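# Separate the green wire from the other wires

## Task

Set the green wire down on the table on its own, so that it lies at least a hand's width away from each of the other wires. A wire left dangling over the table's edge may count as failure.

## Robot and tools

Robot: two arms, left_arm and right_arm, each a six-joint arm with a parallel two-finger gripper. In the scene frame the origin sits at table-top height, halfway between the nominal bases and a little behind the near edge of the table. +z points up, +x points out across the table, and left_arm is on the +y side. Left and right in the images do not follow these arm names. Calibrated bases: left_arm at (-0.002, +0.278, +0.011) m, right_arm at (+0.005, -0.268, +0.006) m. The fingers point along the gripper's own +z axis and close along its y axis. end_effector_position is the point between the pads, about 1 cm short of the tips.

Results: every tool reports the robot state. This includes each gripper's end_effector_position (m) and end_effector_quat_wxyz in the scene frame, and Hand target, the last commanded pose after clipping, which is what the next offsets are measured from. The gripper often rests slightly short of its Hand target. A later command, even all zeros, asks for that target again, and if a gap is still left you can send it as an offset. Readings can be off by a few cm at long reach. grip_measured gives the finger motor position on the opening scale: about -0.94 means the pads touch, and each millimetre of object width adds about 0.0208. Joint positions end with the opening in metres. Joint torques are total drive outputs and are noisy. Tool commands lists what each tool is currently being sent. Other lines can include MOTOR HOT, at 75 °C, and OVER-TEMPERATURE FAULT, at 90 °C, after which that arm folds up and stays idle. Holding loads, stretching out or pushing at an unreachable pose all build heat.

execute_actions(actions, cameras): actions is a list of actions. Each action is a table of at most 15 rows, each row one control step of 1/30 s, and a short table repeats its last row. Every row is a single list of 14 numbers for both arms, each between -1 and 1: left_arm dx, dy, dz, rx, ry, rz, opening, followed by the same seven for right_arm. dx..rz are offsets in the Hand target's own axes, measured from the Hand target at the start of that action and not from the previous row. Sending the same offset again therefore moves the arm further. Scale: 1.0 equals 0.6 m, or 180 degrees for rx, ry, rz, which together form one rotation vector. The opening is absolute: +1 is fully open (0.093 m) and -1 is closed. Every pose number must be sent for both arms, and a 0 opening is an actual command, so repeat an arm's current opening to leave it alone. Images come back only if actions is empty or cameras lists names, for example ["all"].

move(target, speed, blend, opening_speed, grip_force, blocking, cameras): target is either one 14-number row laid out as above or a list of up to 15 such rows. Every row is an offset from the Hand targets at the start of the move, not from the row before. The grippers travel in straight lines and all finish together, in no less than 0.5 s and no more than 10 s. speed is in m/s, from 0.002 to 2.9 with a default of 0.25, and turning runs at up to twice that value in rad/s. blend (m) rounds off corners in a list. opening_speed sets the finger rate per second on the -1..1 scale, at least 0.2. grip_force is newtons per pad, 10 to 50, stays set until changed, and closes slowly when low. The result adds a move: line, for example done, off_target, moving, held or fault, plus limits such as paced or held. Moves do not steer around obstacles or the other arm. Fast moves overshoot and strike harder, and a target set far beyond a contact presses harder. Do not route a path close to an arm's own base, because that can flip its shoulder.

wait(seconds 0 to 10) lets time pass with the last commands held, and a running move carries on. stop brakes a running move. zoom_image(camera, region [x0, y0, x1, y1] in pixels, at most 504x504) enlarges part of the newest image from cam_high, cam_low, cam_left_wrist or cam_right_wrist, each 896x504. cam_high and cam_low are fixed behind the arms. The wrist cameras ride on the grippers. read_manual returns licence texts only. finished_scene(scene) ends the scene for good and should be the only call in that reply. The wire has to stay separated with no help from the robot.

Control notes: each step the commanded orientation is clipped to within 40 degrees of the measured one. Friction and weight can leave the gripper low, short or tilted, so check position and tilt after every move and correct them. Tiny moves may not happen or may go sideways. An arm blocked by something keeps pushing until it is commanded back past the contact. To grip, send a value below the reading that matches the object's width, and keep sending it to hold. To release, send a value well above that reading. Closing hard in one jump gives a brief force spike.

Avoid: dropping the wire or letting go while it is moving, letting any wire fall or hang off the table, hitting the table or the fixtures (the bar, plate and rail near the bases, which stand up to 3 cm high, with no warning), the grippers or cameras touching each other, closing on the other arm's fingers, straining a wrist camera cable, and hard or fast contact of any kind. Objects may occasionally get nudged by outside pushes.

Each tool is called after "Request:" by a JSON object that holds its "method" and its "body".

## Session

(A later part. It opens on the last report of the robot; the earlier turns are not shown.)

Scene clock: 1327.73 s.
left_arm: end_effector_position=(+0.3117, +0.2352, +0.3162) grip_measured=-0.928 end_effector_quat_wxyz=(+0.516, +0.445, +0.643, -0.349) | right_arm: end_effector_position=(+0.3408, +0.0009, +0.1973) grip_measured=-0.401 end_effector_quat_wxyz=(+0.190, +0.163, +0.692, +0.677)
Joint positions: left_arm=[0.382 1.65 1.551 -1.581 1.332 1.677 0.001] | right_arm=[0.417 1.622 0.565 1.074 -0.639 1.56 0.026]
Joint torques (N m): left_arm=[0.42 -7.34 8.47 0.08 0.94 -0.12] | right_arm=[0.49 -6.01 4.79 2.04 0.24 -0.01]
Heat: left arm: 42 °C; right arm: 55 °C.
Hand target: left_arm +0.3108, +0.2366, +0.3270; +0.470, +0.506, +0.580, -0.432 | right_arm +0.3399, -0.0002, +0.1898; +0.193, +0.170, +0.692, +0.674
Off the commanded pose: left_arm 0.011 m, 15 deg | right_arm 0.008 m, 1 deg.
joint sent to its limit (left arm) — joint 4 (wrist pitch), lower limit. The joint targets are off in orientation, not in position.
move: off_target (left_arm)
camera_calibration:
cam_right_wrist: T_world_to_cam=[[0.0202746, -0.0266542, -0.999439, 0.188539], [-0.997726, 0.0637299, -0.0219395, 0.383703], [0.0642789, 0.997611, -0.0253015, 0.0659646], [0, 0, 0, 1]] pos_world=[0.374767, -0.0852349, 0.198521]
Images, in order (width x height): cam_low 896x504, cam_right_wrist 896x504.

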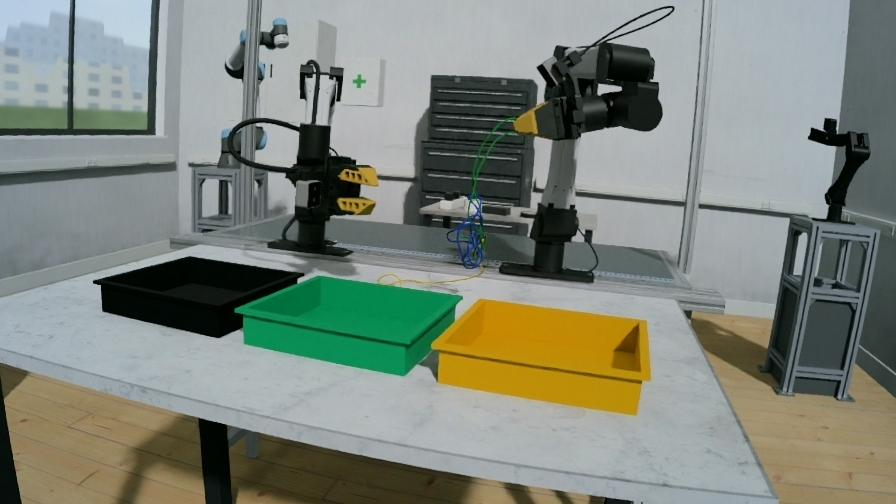

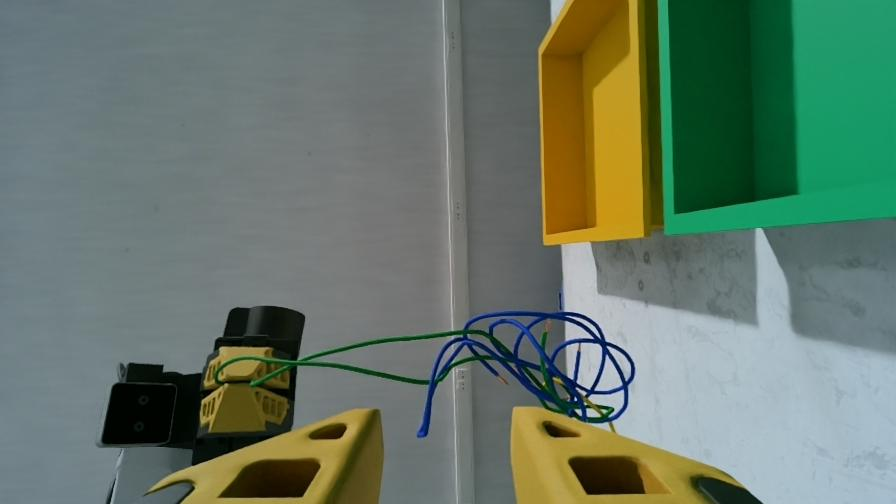

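Request:
{"method": "move", "body": {"target": [[0,0,0,0,0,0,-0.935,0.197,0.018,0.11,0,0,0,-0.4],[0,0,0,0,0,0,-0.935,0.197,0.018,0.182,0,0,0,-0.4]], "speed": 0.15, "blend": [0.01,0], "cameras": ["cam_right_wrist","cam_low"]}}

Request:
{"method": "zoom_image", "body": {"camera": "cam_low", "region": [400, 120, 530, 300]}}

Request:
{"method": "zoom_image", "body": {"camera": "cam_right_wrist", "region": [350, 280, 650, 500]}}

Scene clock: 1451.03 s.
left_arm: end_effector_position=(+0.3117, +0.2352, +0.3162) grip_measured=-0.928 end_effector_quat_wxyz=(+0.516, +0.445, +0.643, -0.349) | right_arm: end_effector_position=(+0.2858, +0.1481, +0.1889) grip_measured=-0.401 end_effector_quat_wxyz=(+0.183, +0.168, +0.698, +0.671)
Joint positions: left_arm=[0.382 1.65 1.551 -1.581 1.332 1.677 0.001] | right_arm=[0.909 1.785 0.772 1.007 -0.15 1.561 0.026]
Joint torques (N m): left_arm=[0.34 -7.43 8.55 0.08 0.91 -0.11] | right_arm=[0.49 -7.72 9.13 1.92 0.3 -0.15]
Heat: left arm: 48 °C; right arm: 47 °C.
Hand target: left_arm +0.3108, +0.2366, +0.3270; +0.470, +0.506, +0.580, -0.432 | right_arm +0.2913, +0.1534, +0.1945; +0.193, +0.170, +0.692, +0.674
Off the commanded pose: left_arm 0.011 m, 15 deg | right_arm 0.010 m, 1 deg.
joint sent to its limit (left arm) — joint 4 (wrist pitch), lower limit. The joint targets are off in orientation, not in position.
move: off_target (left_arm)
camera_calibration:
cam_right_wrist: T_world_to_cam=[[0.00033529, -0.0387326, -0.99925, 0.192624], [-0.998141, 0.0608833, -0.00269486, 0.316173], [0.060942, 0.997393, -0.0386402, -0.0740327], [0, 0, 0, 1]] pos_world=[0.320033, 0.0620509, 0.190471]
Images, in order (width x height): cam_low 896x504, cam_right_wrist 896x504.

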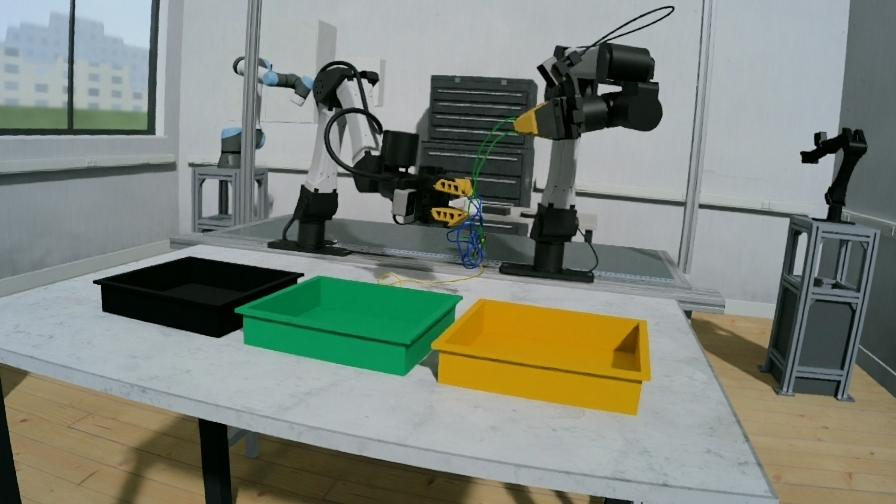

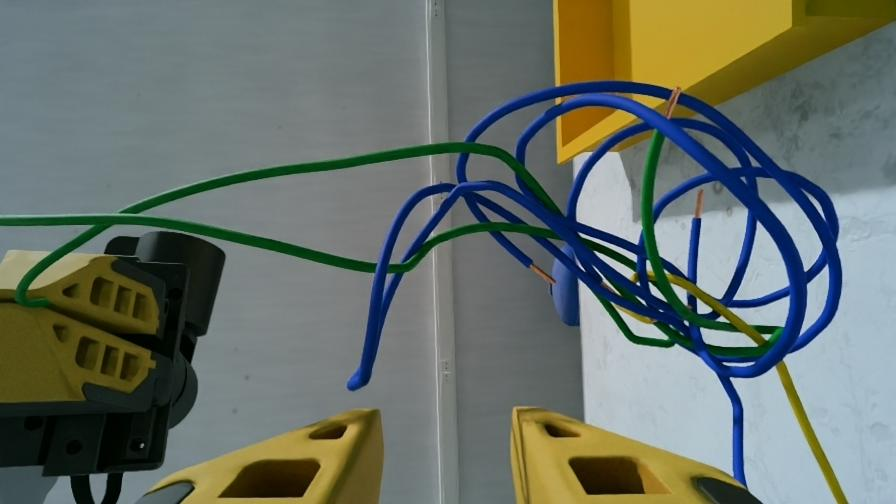

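Scaled by 2.800 from the camera's 896x504 image, which has a finer 1280x720 frame.

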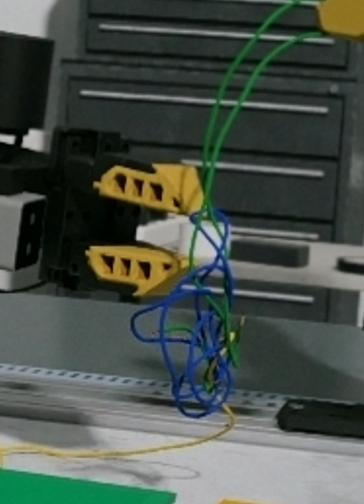

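Scaled by 1.680 from the camera's 896x504 image, which has a finer 1280x720 frame.

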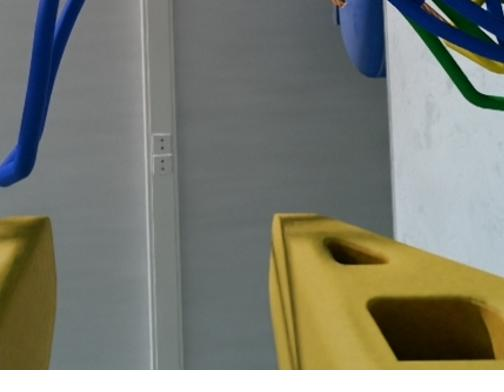

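Request:
{"method": "move", "body": {"target": [[0,0,0,0,0,0,-0.935,0.0,0.0383,0.0,0,0,0,-0.4],[0,0,0,0,0,0,-0.935,0.0297,0.0383,0.0658,0,0,0,-0.4],[0,0,0,0,0,0,-0.935,0.0297,0.0383,0.0658,0,0,0,-1],[0,0,0,0,0,0,-0.935,0.0363,-0.029,0.007,0,0,0,-1]], "speed": 0.12, "blend": [0.01,0,0,0], "cameras": ["cam_right_wrist","cam_low"]}}

Request:
{"method": "zoom_image", "body": {"camera": "cam_low", "region": [400, 120, 530, 300]}}

Request:
{"method": "zoom_image", "body": {"camera": "cam_right_wrist", "region": [300, 80, 700, 450]}}

Scene clock: 1490.20 s.
left_arm: end_effector_position=(+0.3117, +0.2352, +0.3162) grip_measured=-0.928 end_effector_quat_wxyz=(+0.516, +0.445, +0.643, -0.349) | right_arm: end_effector_position=(+0.2744, +0.1700, +0.1824) grip_measured=-0.990 end_effector_quat_wxyz=(+0.185, +0.166, +0.694, +0.676)
Joint positions: left_arm=[0.382 1.65 1.551 -1.581 1.332 1.677 0.001] | right_arm=[0.975 1.848 0.808 1.047 -0.084 1.561 0]
Joint torques (N m): left_arm=[0.32 -7.23 8.57 0.08 0.88 -0.12] | right_arm=[0.25 -8.08 5.29 2.21 0.25 -0.11]
Heat: left arm: 49 °C; right arm: 47 °C.
Hand target: left_arm +0.3108, +0.2366, +0.3270; +0.470, +0.506, +0.580, -0.432 | right_arm +0.2749, +0.1673, +0.1763; +0.193, +0.170, +0.692, +0.674
Off the commanded pose: left_arm 0.011 m, 15 deg | right_arm 0.007 m, 1 deg.
joint sent to its limit (left arm) — joint 4 (wrist pitch), lower limit. The joint targets are off in orientation, not in position.
move: off_target (left_arm)
camera_calibration:
cam_right_wrist: T_world_to_cam=[[0.00784439, -0.0281903, -0.999572, 0.183271], [-0.998134, 0.0603174, -0.00953419, 0.30475], [0.0605603, 0.997781, -0.0276645, -0.0973978], [0, 0, 0, 1]] pos_world=[0.308642, 0.0839665, 0.183404]
Images, in order (width x height): cam_low 896x504, cam_right_wrist 896x504.

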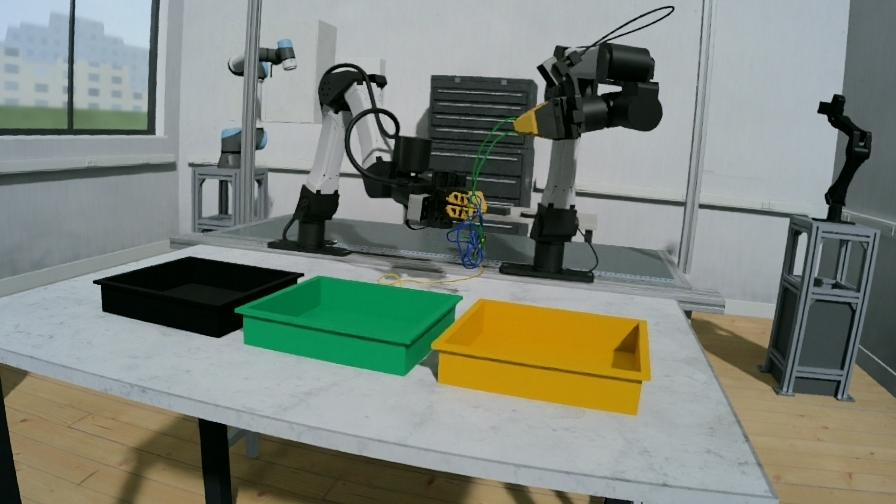

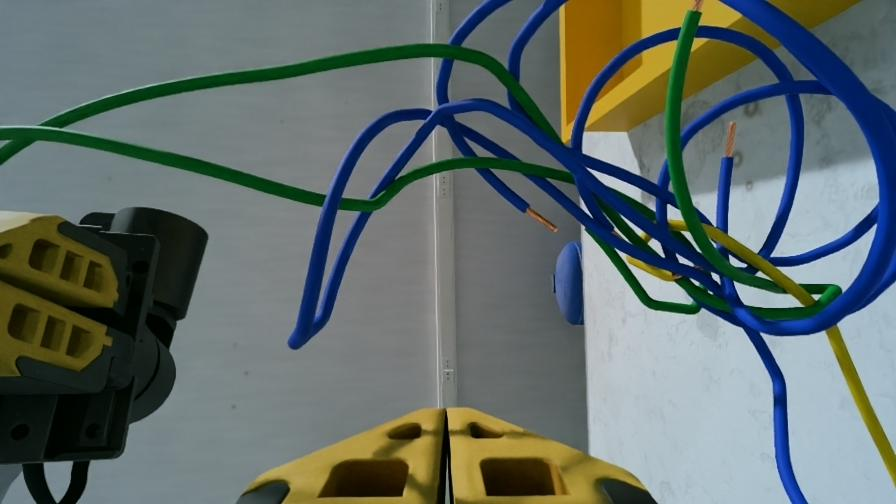

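Scaled by 2.800 from the camera's 896x504 image, which has a finer 1280x720 frame.

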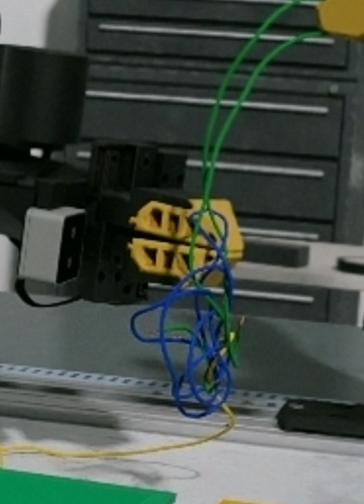

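Scaled by 1.260 from the camera's 896x504 image, which has a finer 1280x720 frame.

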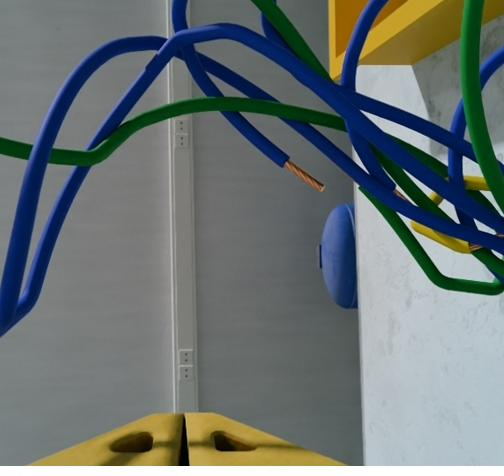

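Request:
{"method": "move", "body": {"target": [[0,0,0,0,0,0,-0.935,-0.0098,0.0387,-0.0152,0,0,0,-0.4],[0,0,0,0,0,0,-0.935,-0.0417,0.0377,0.003,0,0,0,-0.4]], "speed": 0.1, "blend": [0,0], "cameras": ["cam_right_wrist","cam_low"]}}

Request:
{"method": "zoom_image", "body": {"camera": "cam_right_wrist", "region": [300, 200, 700, 504]}}

Scene clock: 1531.07 s.
left_arm: end_effector_position=(+0.3117, +0.2352, +0.3163) grip_measured=-0.928 end_effector_quat_wxyz=(+0.516, +0.445, +0.643, -0.349) | right_arm: end_effector_position=(+0.2915, +0.1528, +0.1944) grip_measured=-0.401 end_effector_quat_wxyz=(+0.189, +0.173, +0.696, +0.670)
Joint positions: left_arm=[0.382 1.65 1.551 -1.581 1.333 1.677 0.001] | right_arm=[0.912 1.79 0.808 0.977 -0.131 1.561 0.026]
Joint torques (N m): left_arm=[0.36 -7.35 8.58 0.1 0.9 -0.14] | right_arm=[-0.32 -7.86 9.17 1.85 -0.06 -0.08]
Heat: left arm: 49 °C; right arm: 46 °C.
Hand target: left_arm +0.3108, +0.2366, +0.3271; +0.470, +0.506, +0.580, -0.432 | right_arm +0.2969, +0.1572, +0.1998; +0.193, +0.170, +0.692, +0.674
Off the commanded pose: left_arm 0.011 m, 15 deg | right_arm 0.009 m, 1 deg.
joint sent to its limit (left arm) — joint 4 (wrist pitch), lower limit. The joint targets are off in orientation, not in position.
move: off_target (left_arm)
camera_calibration:
cam_right_wrist: T_world_to_cam=[[0.00076954, -0.0381181, -0.999273, 0.198107], [-0.997035, 0.0768661, -0.00369994, 0.318944], [0.0769513, 0.996313, -0.0379459, -0.0835074], [0, 0, 0, 1]] pos_world=[0.324272, 0.0662349, 0.195974]
Images, in order (width x height): cam_low 896x504, cam_right_wrist 896x504.

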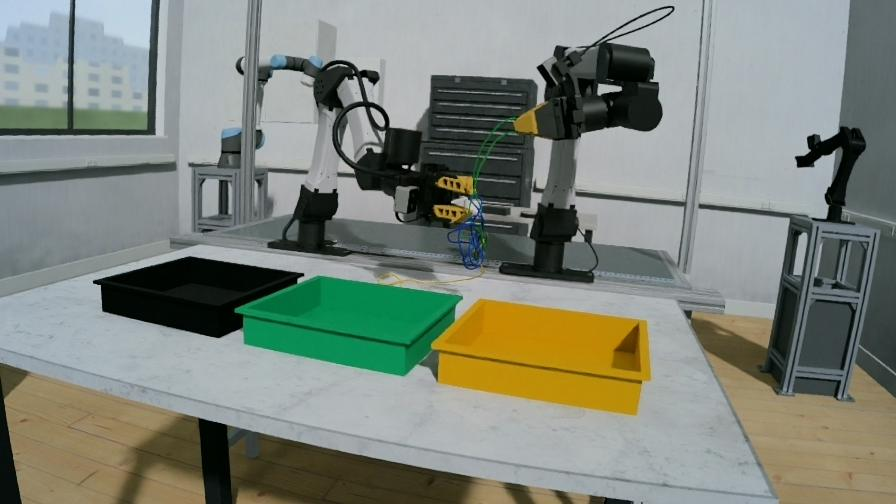

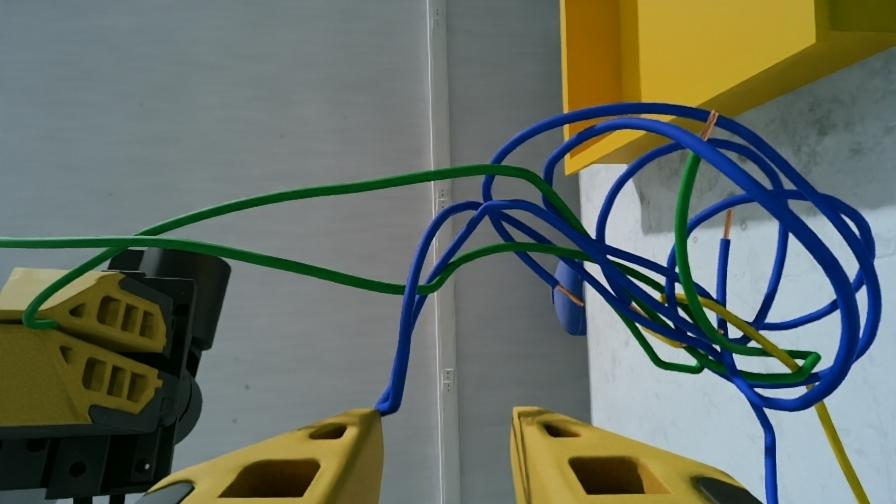

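Scaled by 1.260 from the camera's 896x504 image, which has a finer 1280x720 frame.

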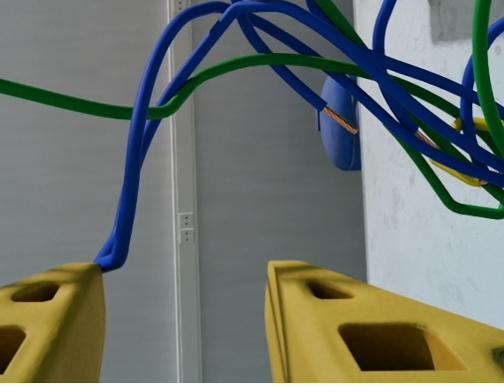

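Request:
{"method": "move", "body": {"target": [[0,0,0,0,0,0,-0.935,0.005,0.0218,-0.0037,0,0,0,-0.4],[0,0,0,0,0,0,-0.935,-0.009,0.0215,0.0122,0,0,0,-0.4],[0,0,0,0,0,0,-0.935,-0.009,0.0215,0.0122,0,0,0,-1],[0,0,0,0,0,0,-0.935,-0.0012,-0.0285,-0.0098,0,0,0,-1]], "speed": 0.1, "cameras": ["cam_right_wrist","cam_low"]}}

Request:
{"method": "zoom_image", "body": {"camera": "cam_right_wrist", "region": [350, 100, 750, 450]}}

Scene clock: 1551.97 s.
left_arm: end_effector_position=(+0.3117, +0.2351, +0.3164) grip_measured=-0.928 end_effector_quat_wxyz=(+0.516, +0.445, +0.643, -0.349) | right_arm: end_effector_position=(+0.2943, +0.1544, +0.1899) grip_measured=-0.986 end_effector_quat_wxyz=(+0.189, +0.169, +0.691, +0.676)
Joint positions: left_arm=[0.382 1.65 1.551 -1.581 1.333 1.677 0.001] | right_arm=[0.906 1.827 0.81 1.029 -0.143 1.561 0]
Joint torques (N m): left_arm=[0.38 -7.35 8.54 0.07 0.9 -0.13] | right_arm=[-0.23 -8.2 5.52 2.18 0.07 -0.1]
Heat: left arm: 50 °C; right arm: 47 °C.
Hand target: left_arm +0.3108, +0.2366, +0.3270; +0.470, +0.506, +0.580, -0.432 | right_arm +0.2950, +0.1512, +0.1827; +0.193, +0.170, +0.692, +0.674
Off the commanded pose: left_arm 0.011 m, 15 deg | right_arm 0.008 m, 0 deg.
joint sent to its limit (left arm) — joint 4 (wrist pitch), lower limit. The joint targets are off in orientation, not in position.
move: off_target (left_arm); target 3's new opening was sent with right_arm's hand 0.013 m and 1 deg from that target
camera_calibration:
cam_right_wrist: T_world_to_cam=[[0.0112407, -0.0245304, -0.999636, 0.188633], [-0.997429, 0.0704767, -0.0129453, 0.324501], [0.0707686, 0.997212, -0.0236751, -0.0865448], [0, 0, 0, 1]] pos_world=[0.327671, 0.068061, 0.190717]
Images, in order (width x height): cam_low 896x504, cam_right_wrist 896x504.

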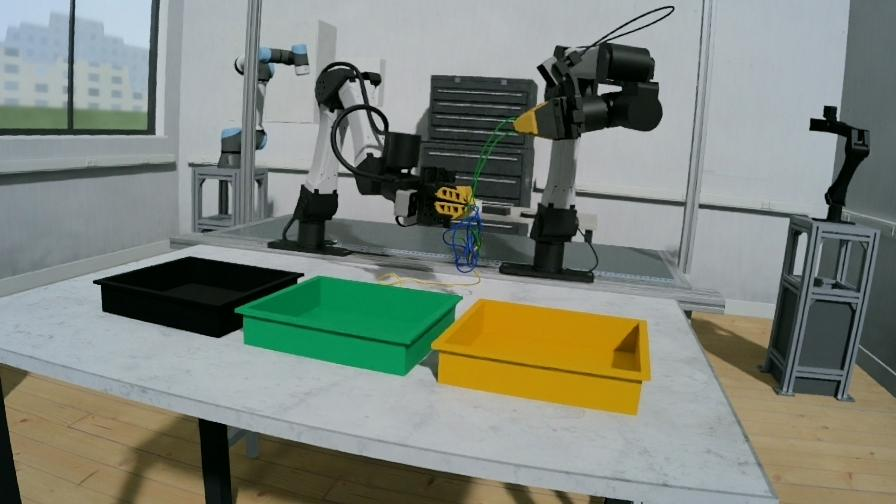

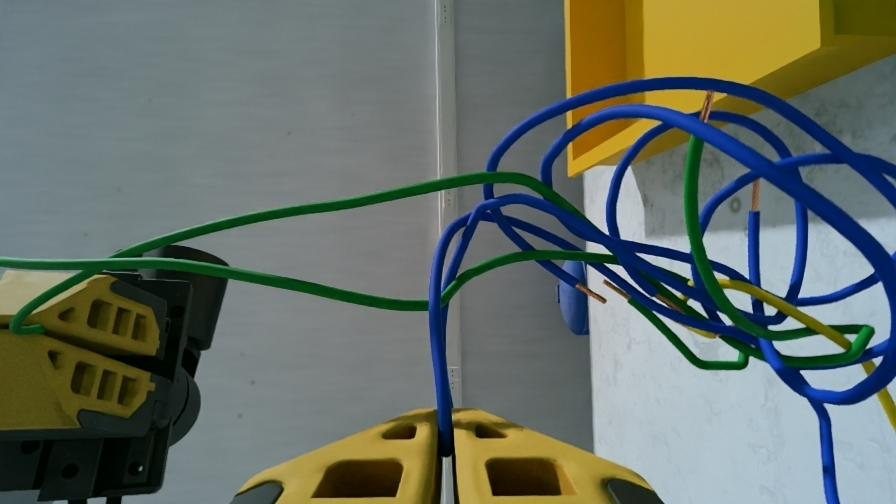

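Scaled by 1.260 from the camera's 896x504 image, which has a finer 1280x720 frame.

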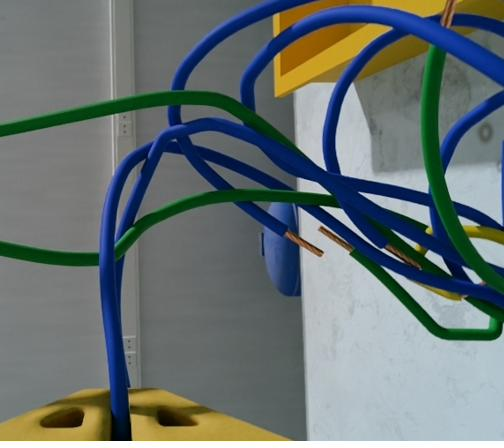

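Request:
{"method": "zoom_image", "body": {"camera": "cam_right_wrist", "region": [480, 160, 700, 380]}}

Request:
{"method": "zoom_image", "body": {"camera": "cam_right_wrist", "region": [640, 230, 896, 430]}}

Scaled by 2.291 from the camera's 896x504 image, which has a finer 1280x720 frame.

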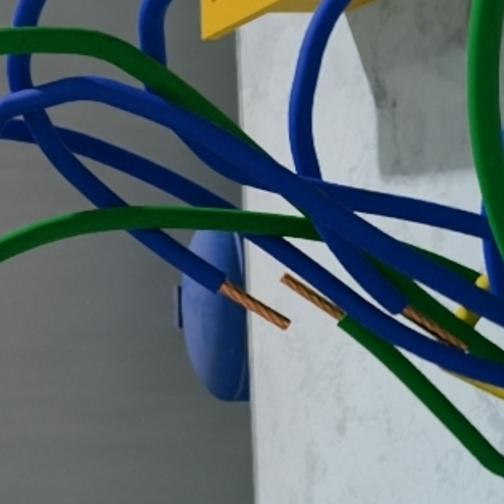

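Scaled by 1.969 from the camera's 896x504 image, which has a finer 1280x720 frame.

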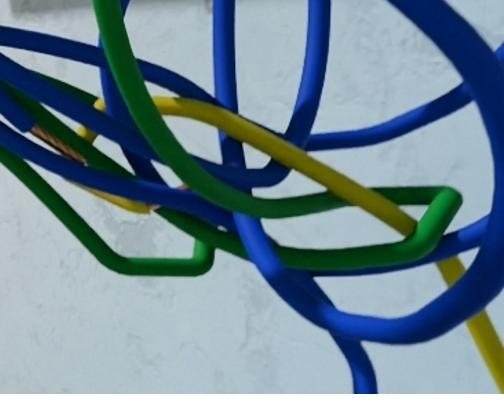

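Request:
{"method": "move", "body": {"target": [[0,0,0,0,0,0,-0.935,0,0,0,0,0,0,-0.3],[0,0,0,0,0,0,-0.935,0.0,0.0,-0.07,0,0,0,-0.3],[0,0,0,0,0,0,-0.935,-0.039,0.0135,-0.101,0,0,-0.5,-0.3]], "speed": 0.25, "blend": [0,0.02,0], "cameras": ["cam_right_wrist","cam_low"]}}

Request:
{"method": "zoom_image", "body": {"camera": "cam_low", "region": [400, 120, 530, 300]}}

Scene clock: 1618.17 s.
left_arm: end_effector_position=(+0.3117, +0.2351, +0.3164) grip_measured=-0.928 end_effector_quat_wxyz=(+0.516, +0.445, +0.643, -0.349) | right_arm: end_effector_position=(+0.2883, +0.0928, +0.1884) grip_measured=-0.301 end_effector_quat_wxyz=(+0.611, -0.364, +0.616, +0.339)
Joint positions: left_arm=[0.382 1.65 1.551 -1.581 1.333 1.677 0.001] | right_arm=[0.802 1.661 0.598 1.064 -0.23 -0.004 0.031]
Joint torques (N m): left_arm=[0.44 -7.32 8.62 0.08 0.91 -0.14] | right_arm=[-0.66 -10.15 5.08 1.92 -0.3 -0.11]
Heat: left arm: 51 °C; right arm: 48 °C.
Hand target: left_arm +0.3108, +0.2366, +0.3270; +0.470, +0.506, +0.580, -0.432 | right_arm +0.2851, +0.0873, +0.1926; +0.613, -0.369, +0.610, +0.341
Off the commanded pose: left_arm 0.011 m, 15 deg | right_arm 0.008 m, 1 deg.
joint sent to its limit (left arm) — joint 4 (wrist pitch), lower limit. The joint targets are off in orientation, not in position.
move: off_target (left_arm)
camera_calibration:
cam_right_wrist: T_world_to_cam=[[0.861628, -0.507327, 0.0146855, -0.205856], [-0.216381, -0.39336, -0.893559, 0.30661], [0.459103, 0.766738, -0.448706, -0.0351957], [0, 0, 0, 1]] pos_world=[0.259874, 0.0431578, 0.261204]
Images, in order (width x height): cam_low 896x504, cam_right_wrist 896x504.

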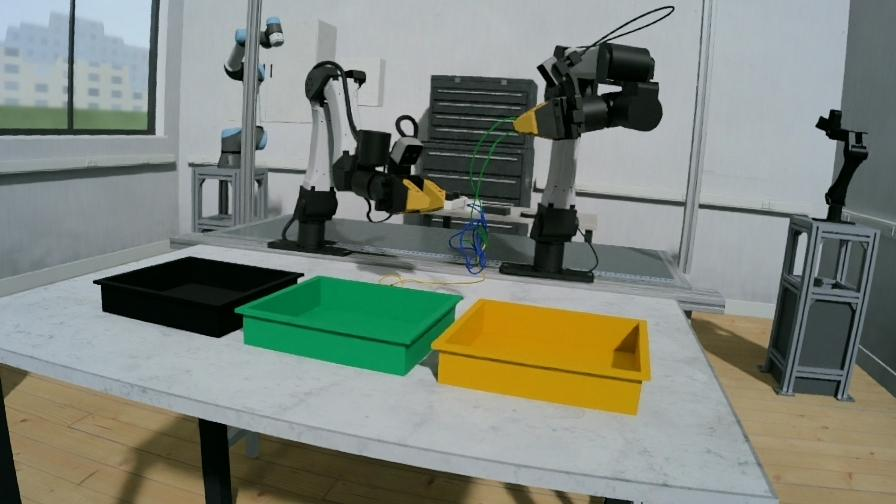

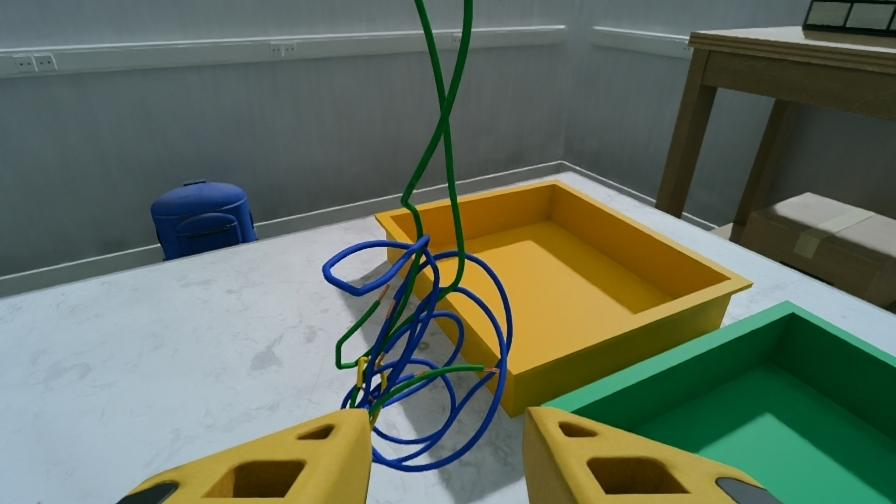

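Scaled by 2.800 from the camera's 896x504 image, which has a finer 1280x720 frame.

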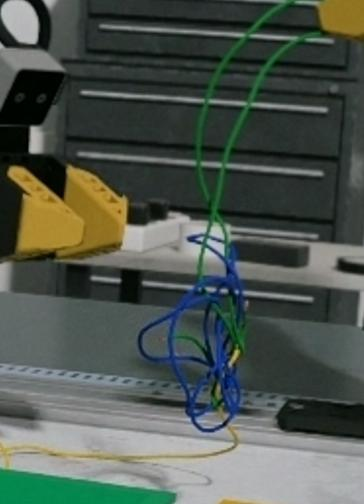

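Request:
{"method": "zoom_image", "body": {"camera": "cam_right_wrist", "region": [310, 180, 530, 420]}}

Scaled by 2.100 from the camera's 896x504 image, which has a finer 1280x720 frame.

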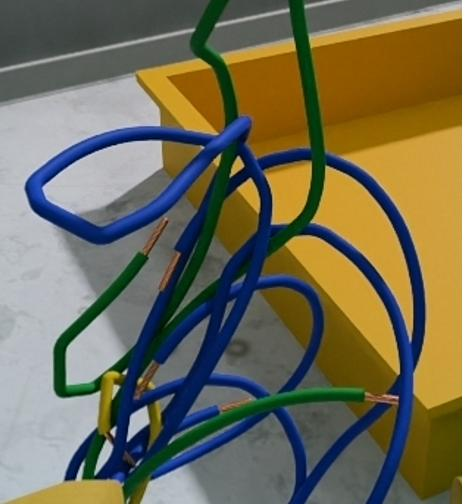

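Request:
{"method": "move", "body": {"target": [0,0,0,0,0,0,-0.935,0.1,0,-0.1,0,0,0,-0.3], "speed": 0.3, "cameras": ["cam_right_wrist"]}}

Request:
{"method": "zoom_image", "body": {"camera": "cam_right_wrist", "region": [320, 180, 520, 400]}}

Scene clock: 1650.93 s.
left_arm: end_effector_position=(+0.3117, +0.2351, +0.3164) grip_measured=-0.928 end_effector_quat_wxyz=(+0.516, +0.445, +0.643, -0.349) | right_arm: end_effector_position=(+0.2585, +0.0355, +0.1282) grip_measured=-0.301 end_effector_quat_wxyz=(+0.602, -0.368, +0.625, +0.334)
Joint positions: left_arm=[0.382 1.65 1.551 -1.581 1.333 1.677 0.001] | right_arm=[0.732 1.754 0.295 1.431 -0.298 -0.011 0.031]
Joint torques (N m): left_arm=[0.49 -7.31 8.51 0.06 0.89 -0.1] | right_arm=[-0.62 -5.48 3.64 2.31 -0.3 -0.04]
Heat: left arm: 51 °C; right arm: 48 °C.
Hand target: left_arm +0.3108, +0.2366, +0.3270; +0.470, +0.506, +0.580, -0.432 | right_arm +0.2568, +0.0332, +0.1338; +0.613, -0.369, +0.610, +0.341
Off the commanded pose: left_arm 0.011 m, 15 deg | right_arm 0.006 m, 2 deg.
joint sent to its limit (left arm) — joint 4 (wrist pitch), lower limit. The joint targets are off in orientation, not in position.
move: off_target (left_arm)
camera_calibration:
cam_right_wrist: T_world_to_cam=[[0.860788, -0.50878, 0.0136566, -0.208007], [-0.230327, -0.41333, -0.88097, 0.226499], [0.453864, 0.755183, -0.472976, 0.000323025], [0, 0, 0, 1]] pos_world=[0.231072, -0.0124549, 0.202532]
Images, in order (width x height): cam_right_wrist 896x504.

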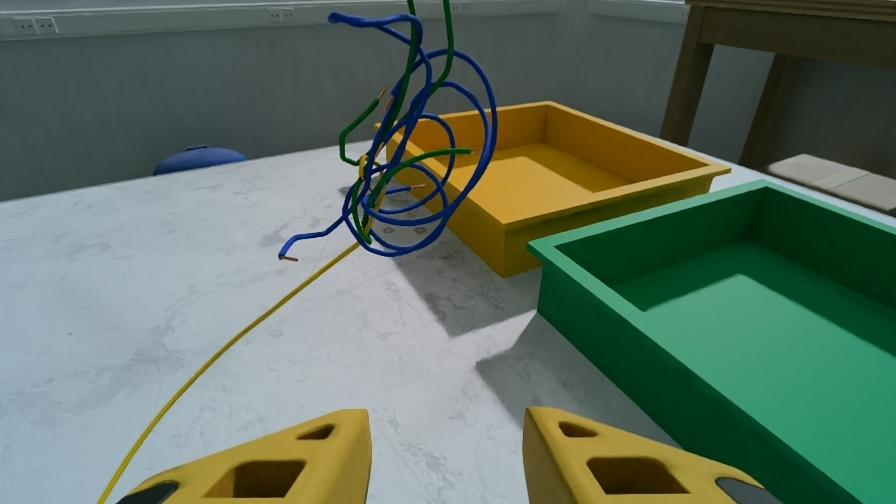

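Scaled by 2.291 from the camera's 896x504 image, which has a finer 1280x720 frame.

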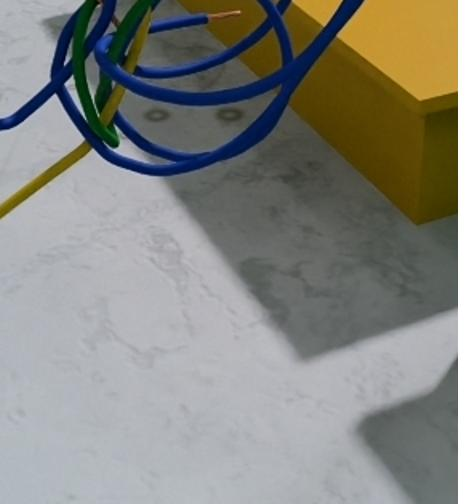

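Request:
{"method": "zoom_image", "body": {"camera": "cam_right_wrist", "region": [320, 60, 500, 260]}}

Request:
{"method": "zoom_image", "body": {"camera": "cam_right_wrist", "region": [330, 140, 430, 250]}}

Scaled by 2.520 from the camera's 896x504 image, which has a finer 1280x720 frame.

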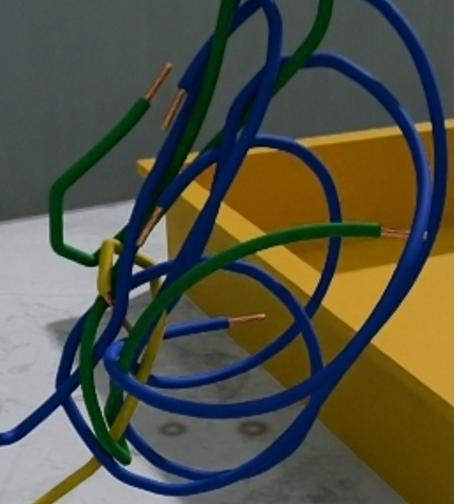

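Scaled by 4.582 from the camera's 896x504 image, which has a finer 1280x720 frame.

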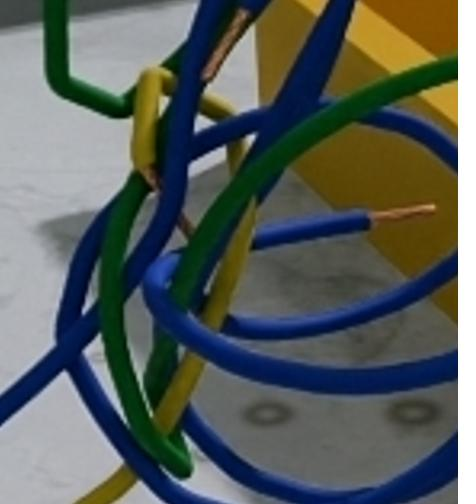

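Request:
{"method": "move", "body": {"target": [[0,0,0,0,0,0,-0.935,-0.028,-0.0125,0.0843,0,0,0.5,-0.45],[0,0,0,0,0,0,-0.935,-0.0307,-0.013,0.235,0,0,0.5,-0.45]], "speed": 0.2, "blend": [0.01,0], "cameras": ["cam_right_wrist","cam_low"]}}

Request:
{"method": "zoom_image", "body": {"camera": "cam_right_wrist", "region": [300, 200, 700, 504]}}

Scene clock: 1728.90 s.
left_arm: end_effector_position=(+0.3117, +0.2351, +0.3164) grip_measured=-0.928 end_effector_quat_wxyz=(+0.516, +0.445, +0.643, -0.349) | right_arm: end_effector_position=(+0.3270, +0.1481, +0.1483) grip_measured=-0.449 end_effector_quat_wxyz=(+0.187, +0.165, +0.697, +0.673)
Joint positions: left_arm=[0.382 1.65 1.551 -1.581 1.333 1.677 0.001] | right_arm=[0.821 2.003 0.845 1.157 -0.236 1.553 0.024]
Joint torques (N m): left_arm=[0.38 -7.25 8.5 0.07 0.87 -0.12] | right_arm=[0.25 -9.1 8.1 1.84 0.24 -0.04]
Heat: left arm: 52 °C; right arm: 53 °C.
Hand target: left_arm +0.3108, +0.2366, +0.3270; +0.470, +0.506, +0.580, -0.432 | right_arm +0.3330, +0.1524, +0.1502; +0.193, +0.170, +0.692, +0.674
Off the commanded pose: left_arm 0.011 m, 15 deg | right_arm 0.008 m, 1 deg.
joint sent to its limit (left arm) — joint 4 (wrist pitch), lower limit. The joint targets are off in orientation, not in position.
move: off_target (left_arm)
camera_calibration:
cam_right_wrist: T_world_to_cam=[[0.0104677, -0.0378005, -0.99923, 0.148635], [-0.997986, 0.0621283, -0.0128049, 0.358391], [0.0625645, 0.997352, -0.0370741, -0.0789076], [0, 0, 0, 1]] pos_world=[0.36105, 0.0620509, 0.150184]
Images, in order (width x height): cam_low 896x504, cam_right_wrist 896x504.

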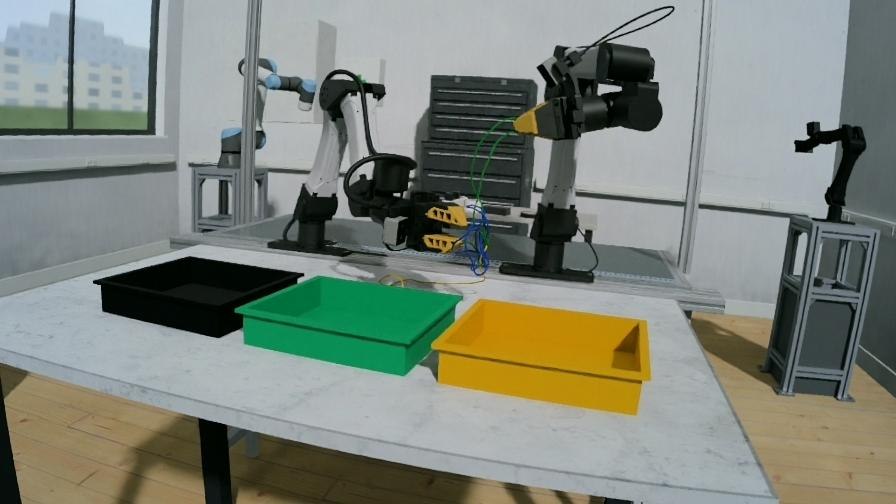

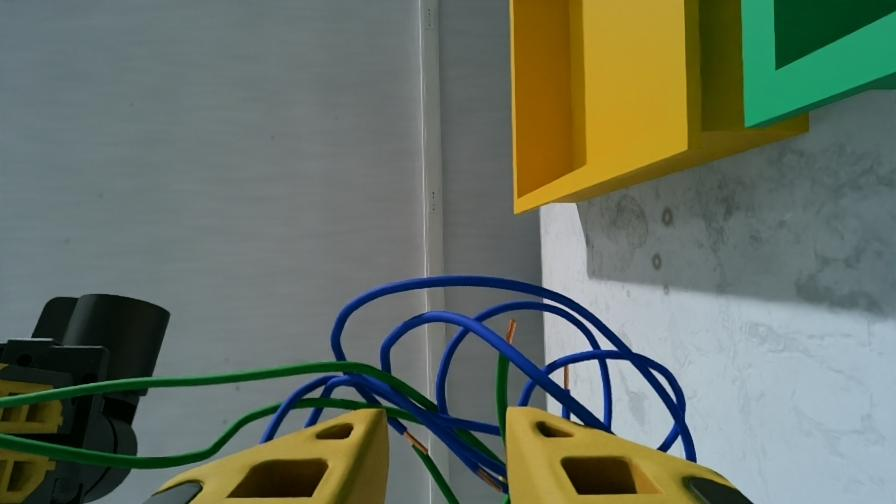

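Scaled by 1.260 from the camera's 896x504 image, which has a finer 1280x720 frame.

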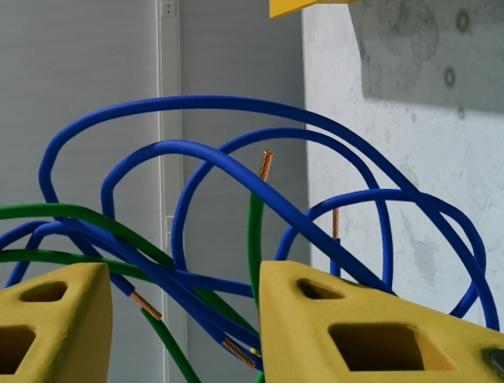

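Request:
{"method": "move", "body": {"target": [[0,0,0,0,0,0,-0.935,0,-0.02,0,0,0,0,-0.45],[0,0,0,0,0,0,-0.935,-0.0067,-0.02,0.0142,0,0,0,-0.45],[0,0,0,0,0,0,-0.935,-0.0067,-0.02,0.0142,0,0,0,-1]], "speed": 0.12, "cameras": ["cam_right_wrist"]}}

Request:
{"method": "zoom_image", "body": {"camera": "cam_right_wrist", "region": [300, 200, 700, 504]}}

Scene clock: 1747.67 s.
left_arm: end_effector_position=(+0.3117, +0.2351, +0.3164) grip_measured=-0.928 end_effector_quat_wxyz=(+0.516, +0.445, +0.643, -0.349) | right_arm: end_effector_position=(+0.3334, +0.1544, +0.1342) grip_measured=-0.990 end_effector_quat_wxyz=(+0.185, +0.167, +0.700, +0.669)
Joint positions: left_arm=[0.382 1.65 1.551 -1.581 1.333 1.677 0.001] | right_arm=[0.821 2.064 0.88 1.172 -0.236 1.554 0]
Joint torques (N m): left_arm=[0.39 -7.31 8.5 0.07 0.88 -0.13] | right_arm=[-0.17 -9.2 8.1 1.95 0.19 -0.04]
Heat: left arm: 52 °C; right arm: 49 °C.
Hand target: left_arm +0.3108, +0.2366, +0.3270; +0.470, +0.506, +0.580, -0.432 | right_arm +0.3411, +0.1574, +0.1382; +0.193, +0.170, +0.692, +0.674
Off the commanded pose: left_arm 0.011 m, 15 deg | right_arm 0.009 m, 1 deg.
joint sent to its limit (left arm) — joint 4 (wrist pitch), lower limit. The joint targets are off in orientation, not in position.
move: off_target (left_arm)
camera_calibration:
cam_right_wrist: T_world_to_cam=[[0.00209585, -0.0458685, -0.998945, 0.138677], [-0.998021, 0.0626831, -0.00497213, 0.363008], [0.0628451, 0.996979, -0.0456463, -0.0849891], [0, 0, 0, 1]] pos_world=[0.36734, 0.0683388, 0.136456]
Images, in order (width x height): cam_right_wrist 896x504.

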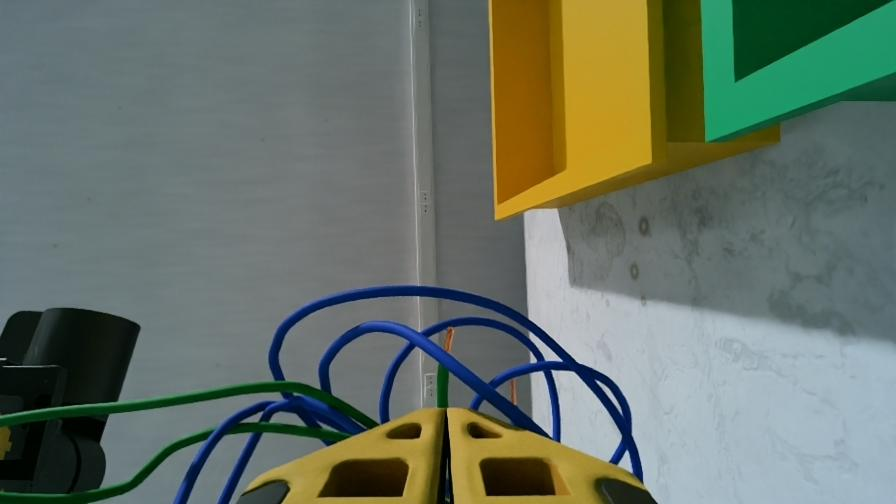

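Scaled by 1.260 from the camera's 896x504 image, which has a finer 1280x720 frame.

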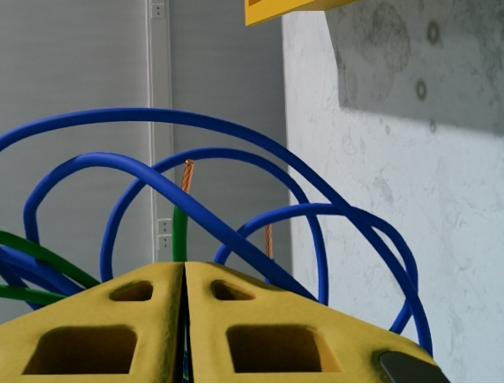

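Request:
{"method": "move", "body": {"target": [[0,0,0,0,0,0,-0.935,0,0,0,0,0,0,-0.55],[0,0,0,0,0,0,-0.935,-0.002,0,0.047,0,0,0,-0.55],[0,0,0,0,0,0,-0.935,-0.002,0,0.047,0,0,0,-1]], "speed": 0.1, "cameras": ["cam_right_wrist"]}}

Request:
{"method": "zoom_image", "body": {"camera": "cam_right_wrist", "region": [250, 200, 650, 504]}}

Scene clock: 1762.60 s.
left_arm: end_effector_position=(+0.3117, +0.2351, +0.3164) grip_measured=-0.928 end_effector_quat_wxyz=(+0.516, +0.445, +0.643, -0.349) | right_arm: end_effector_position=(+0.3504, +0.1766, +0.1370) grip_measured=-0.990 end_effector_quat_wxyz=(+0.187, +0.165, +0.696, +0.673)
Joint positions: left_arm=[0.382 1.65 1.551 -1.581 1.333 1.677 0.001] | right_arm=[0.827 2.133 1.01 1.123 -0.229 1.554 0]
Joint torques (N m): left_arm=[0.34 -7.36 8.46 0.04 0.87 -0.08] | right_arm=[0.47 -9.81 8.58 1.81 0.25 0.07]
Heat: left arm: 52 °C; right arm: 49 °C.
Hand target: left_arm +0.3108, +0.2366, +0.3270; +0.470, +0.506, +0.580, -0.432 | right_arm +0.3561, +0.1813, +0.1378; +0.193, +0.170, +0.692, +0.674
Off the commanded pose: left_arm 0.011 m, 15 deg | right_arm 0.007 m, 1 deg.
joint sent to its limit (left arm) — joint 4 (wrist pitch), lower limit. The joint targets are off in orientation, not in position.
move: off_target (left_arm)
camera_calibration:
cam_right_wrist: T_world_to_cam=[[0.0102254, -0.0364908, -0.999282, 0.138061], [-0.997944, 0.0628529, -0.0125069, 0.379606], [0.0632641, 0.997355, -0.0357731, -0.109663], [0, 0, 0, 1]] pos_world=[0.384352, 0.0905521, 0.138787]
Images, in order (width x height): cam_right_wrist 896x504.

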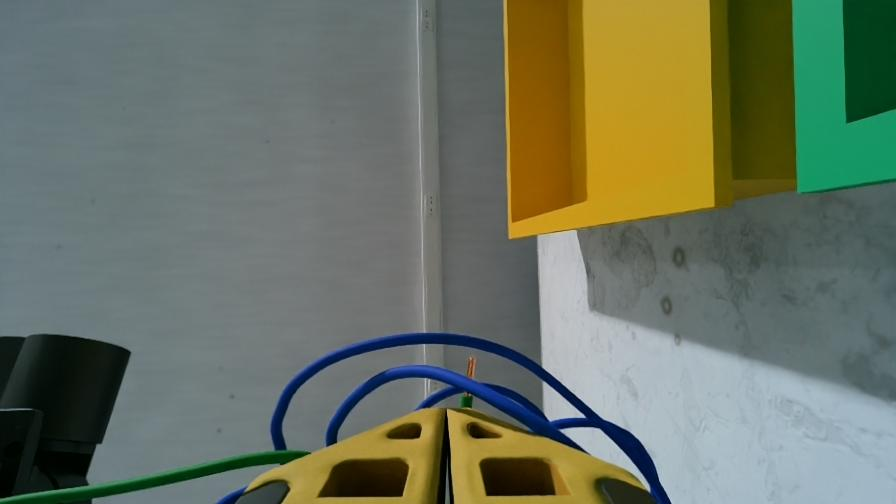

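Scaled by 1.260 from the camera's 896x504 image, which has a finer 1280x720 frame.

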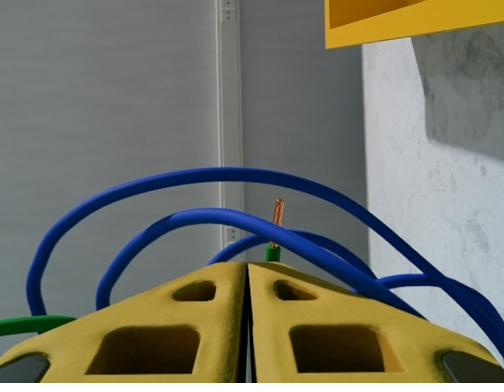

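Request:
{"method": "move", "body": {"target": [[0,0,0,0,0,0,-0.935,0,-0.0,-0.067,0,0,0,-1],[0,0,0,0,0,0,-0.935,0,-0.008,-0.067,0,0,0,-0.5]], "speed": 0.15, "cameras": ["cam_right_wrist"]}}

Scene clock: 1810.20 s.
left_arm: end_effector_position=(+0.3117, +0.2351, +0.3164) grip_measured=-0.928 end_effector_quat_wxyz=(+0.516, +0.445, +0.643, -0.349) | right_arm: end_effector_position=(+0.3358, +0.1530, +0.1248) grip_measured=-0.501 end_effector_quat_wxyz=(+0.187, +0.172, +0.701, +0.666)
Joint positions: left_arm=[0.382 1.65 1.551 -1.581 1.333 1.677 0.001] | right_arm=[0.819 2.092 0.879 1.194 -0.229 1.554 0.021]
Joint torques (N m): left_arm=[0.47 -7.31 8.53 0.08 0.89 -0.11] | right_arm=[-1.01 -12.85 3.99 2.12 -0.04 -0.03]
Heat: left arm: 53 °C; right arm: 50 °C.
Hand target: left_arm +0.3108, +0.2366, +0.3270; +0.470, +0.506, +0.580, -0.432 | right_arm +0.3363, +0.1463, +0.1336; +0.193, +0.170, +0.692, +0.674
Off the commanded pose: left_arm 0.011 m, 15 deg | right_arm 0.011 m, 2 deg.
joint sent to its limit (left arm) — joint 4 (wrist pitch), lower limit. The joint targets are off in orientation, not in position.
move: off_target (left_arm, right_arm); target 2's new opening was sent with right_arm's hand 0.011 m and 2 deg from that target
camera_calibration:
cam_right_wrist: T_world_to_cam=[[-0.00300646, -0.050748, -0.998707, 0.131766], [-0.997405, 0.0719982, -0.000655955, 0.363384], [0.0719384, 0.996113, -0.0508327, -0.086434], [0, 0, 0, 1]] pos_world=[0.369055, 0.0666219, 0.12744]
Images, in order (width x height): cam_right_wrist 896x504.

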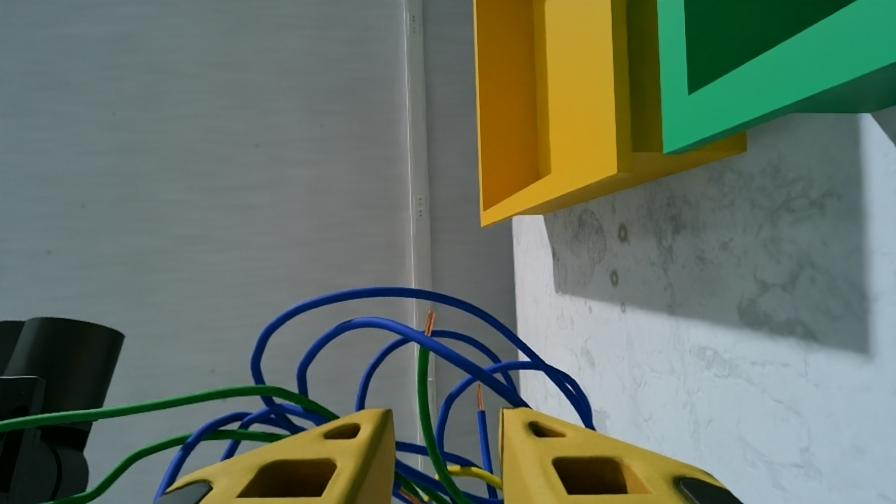

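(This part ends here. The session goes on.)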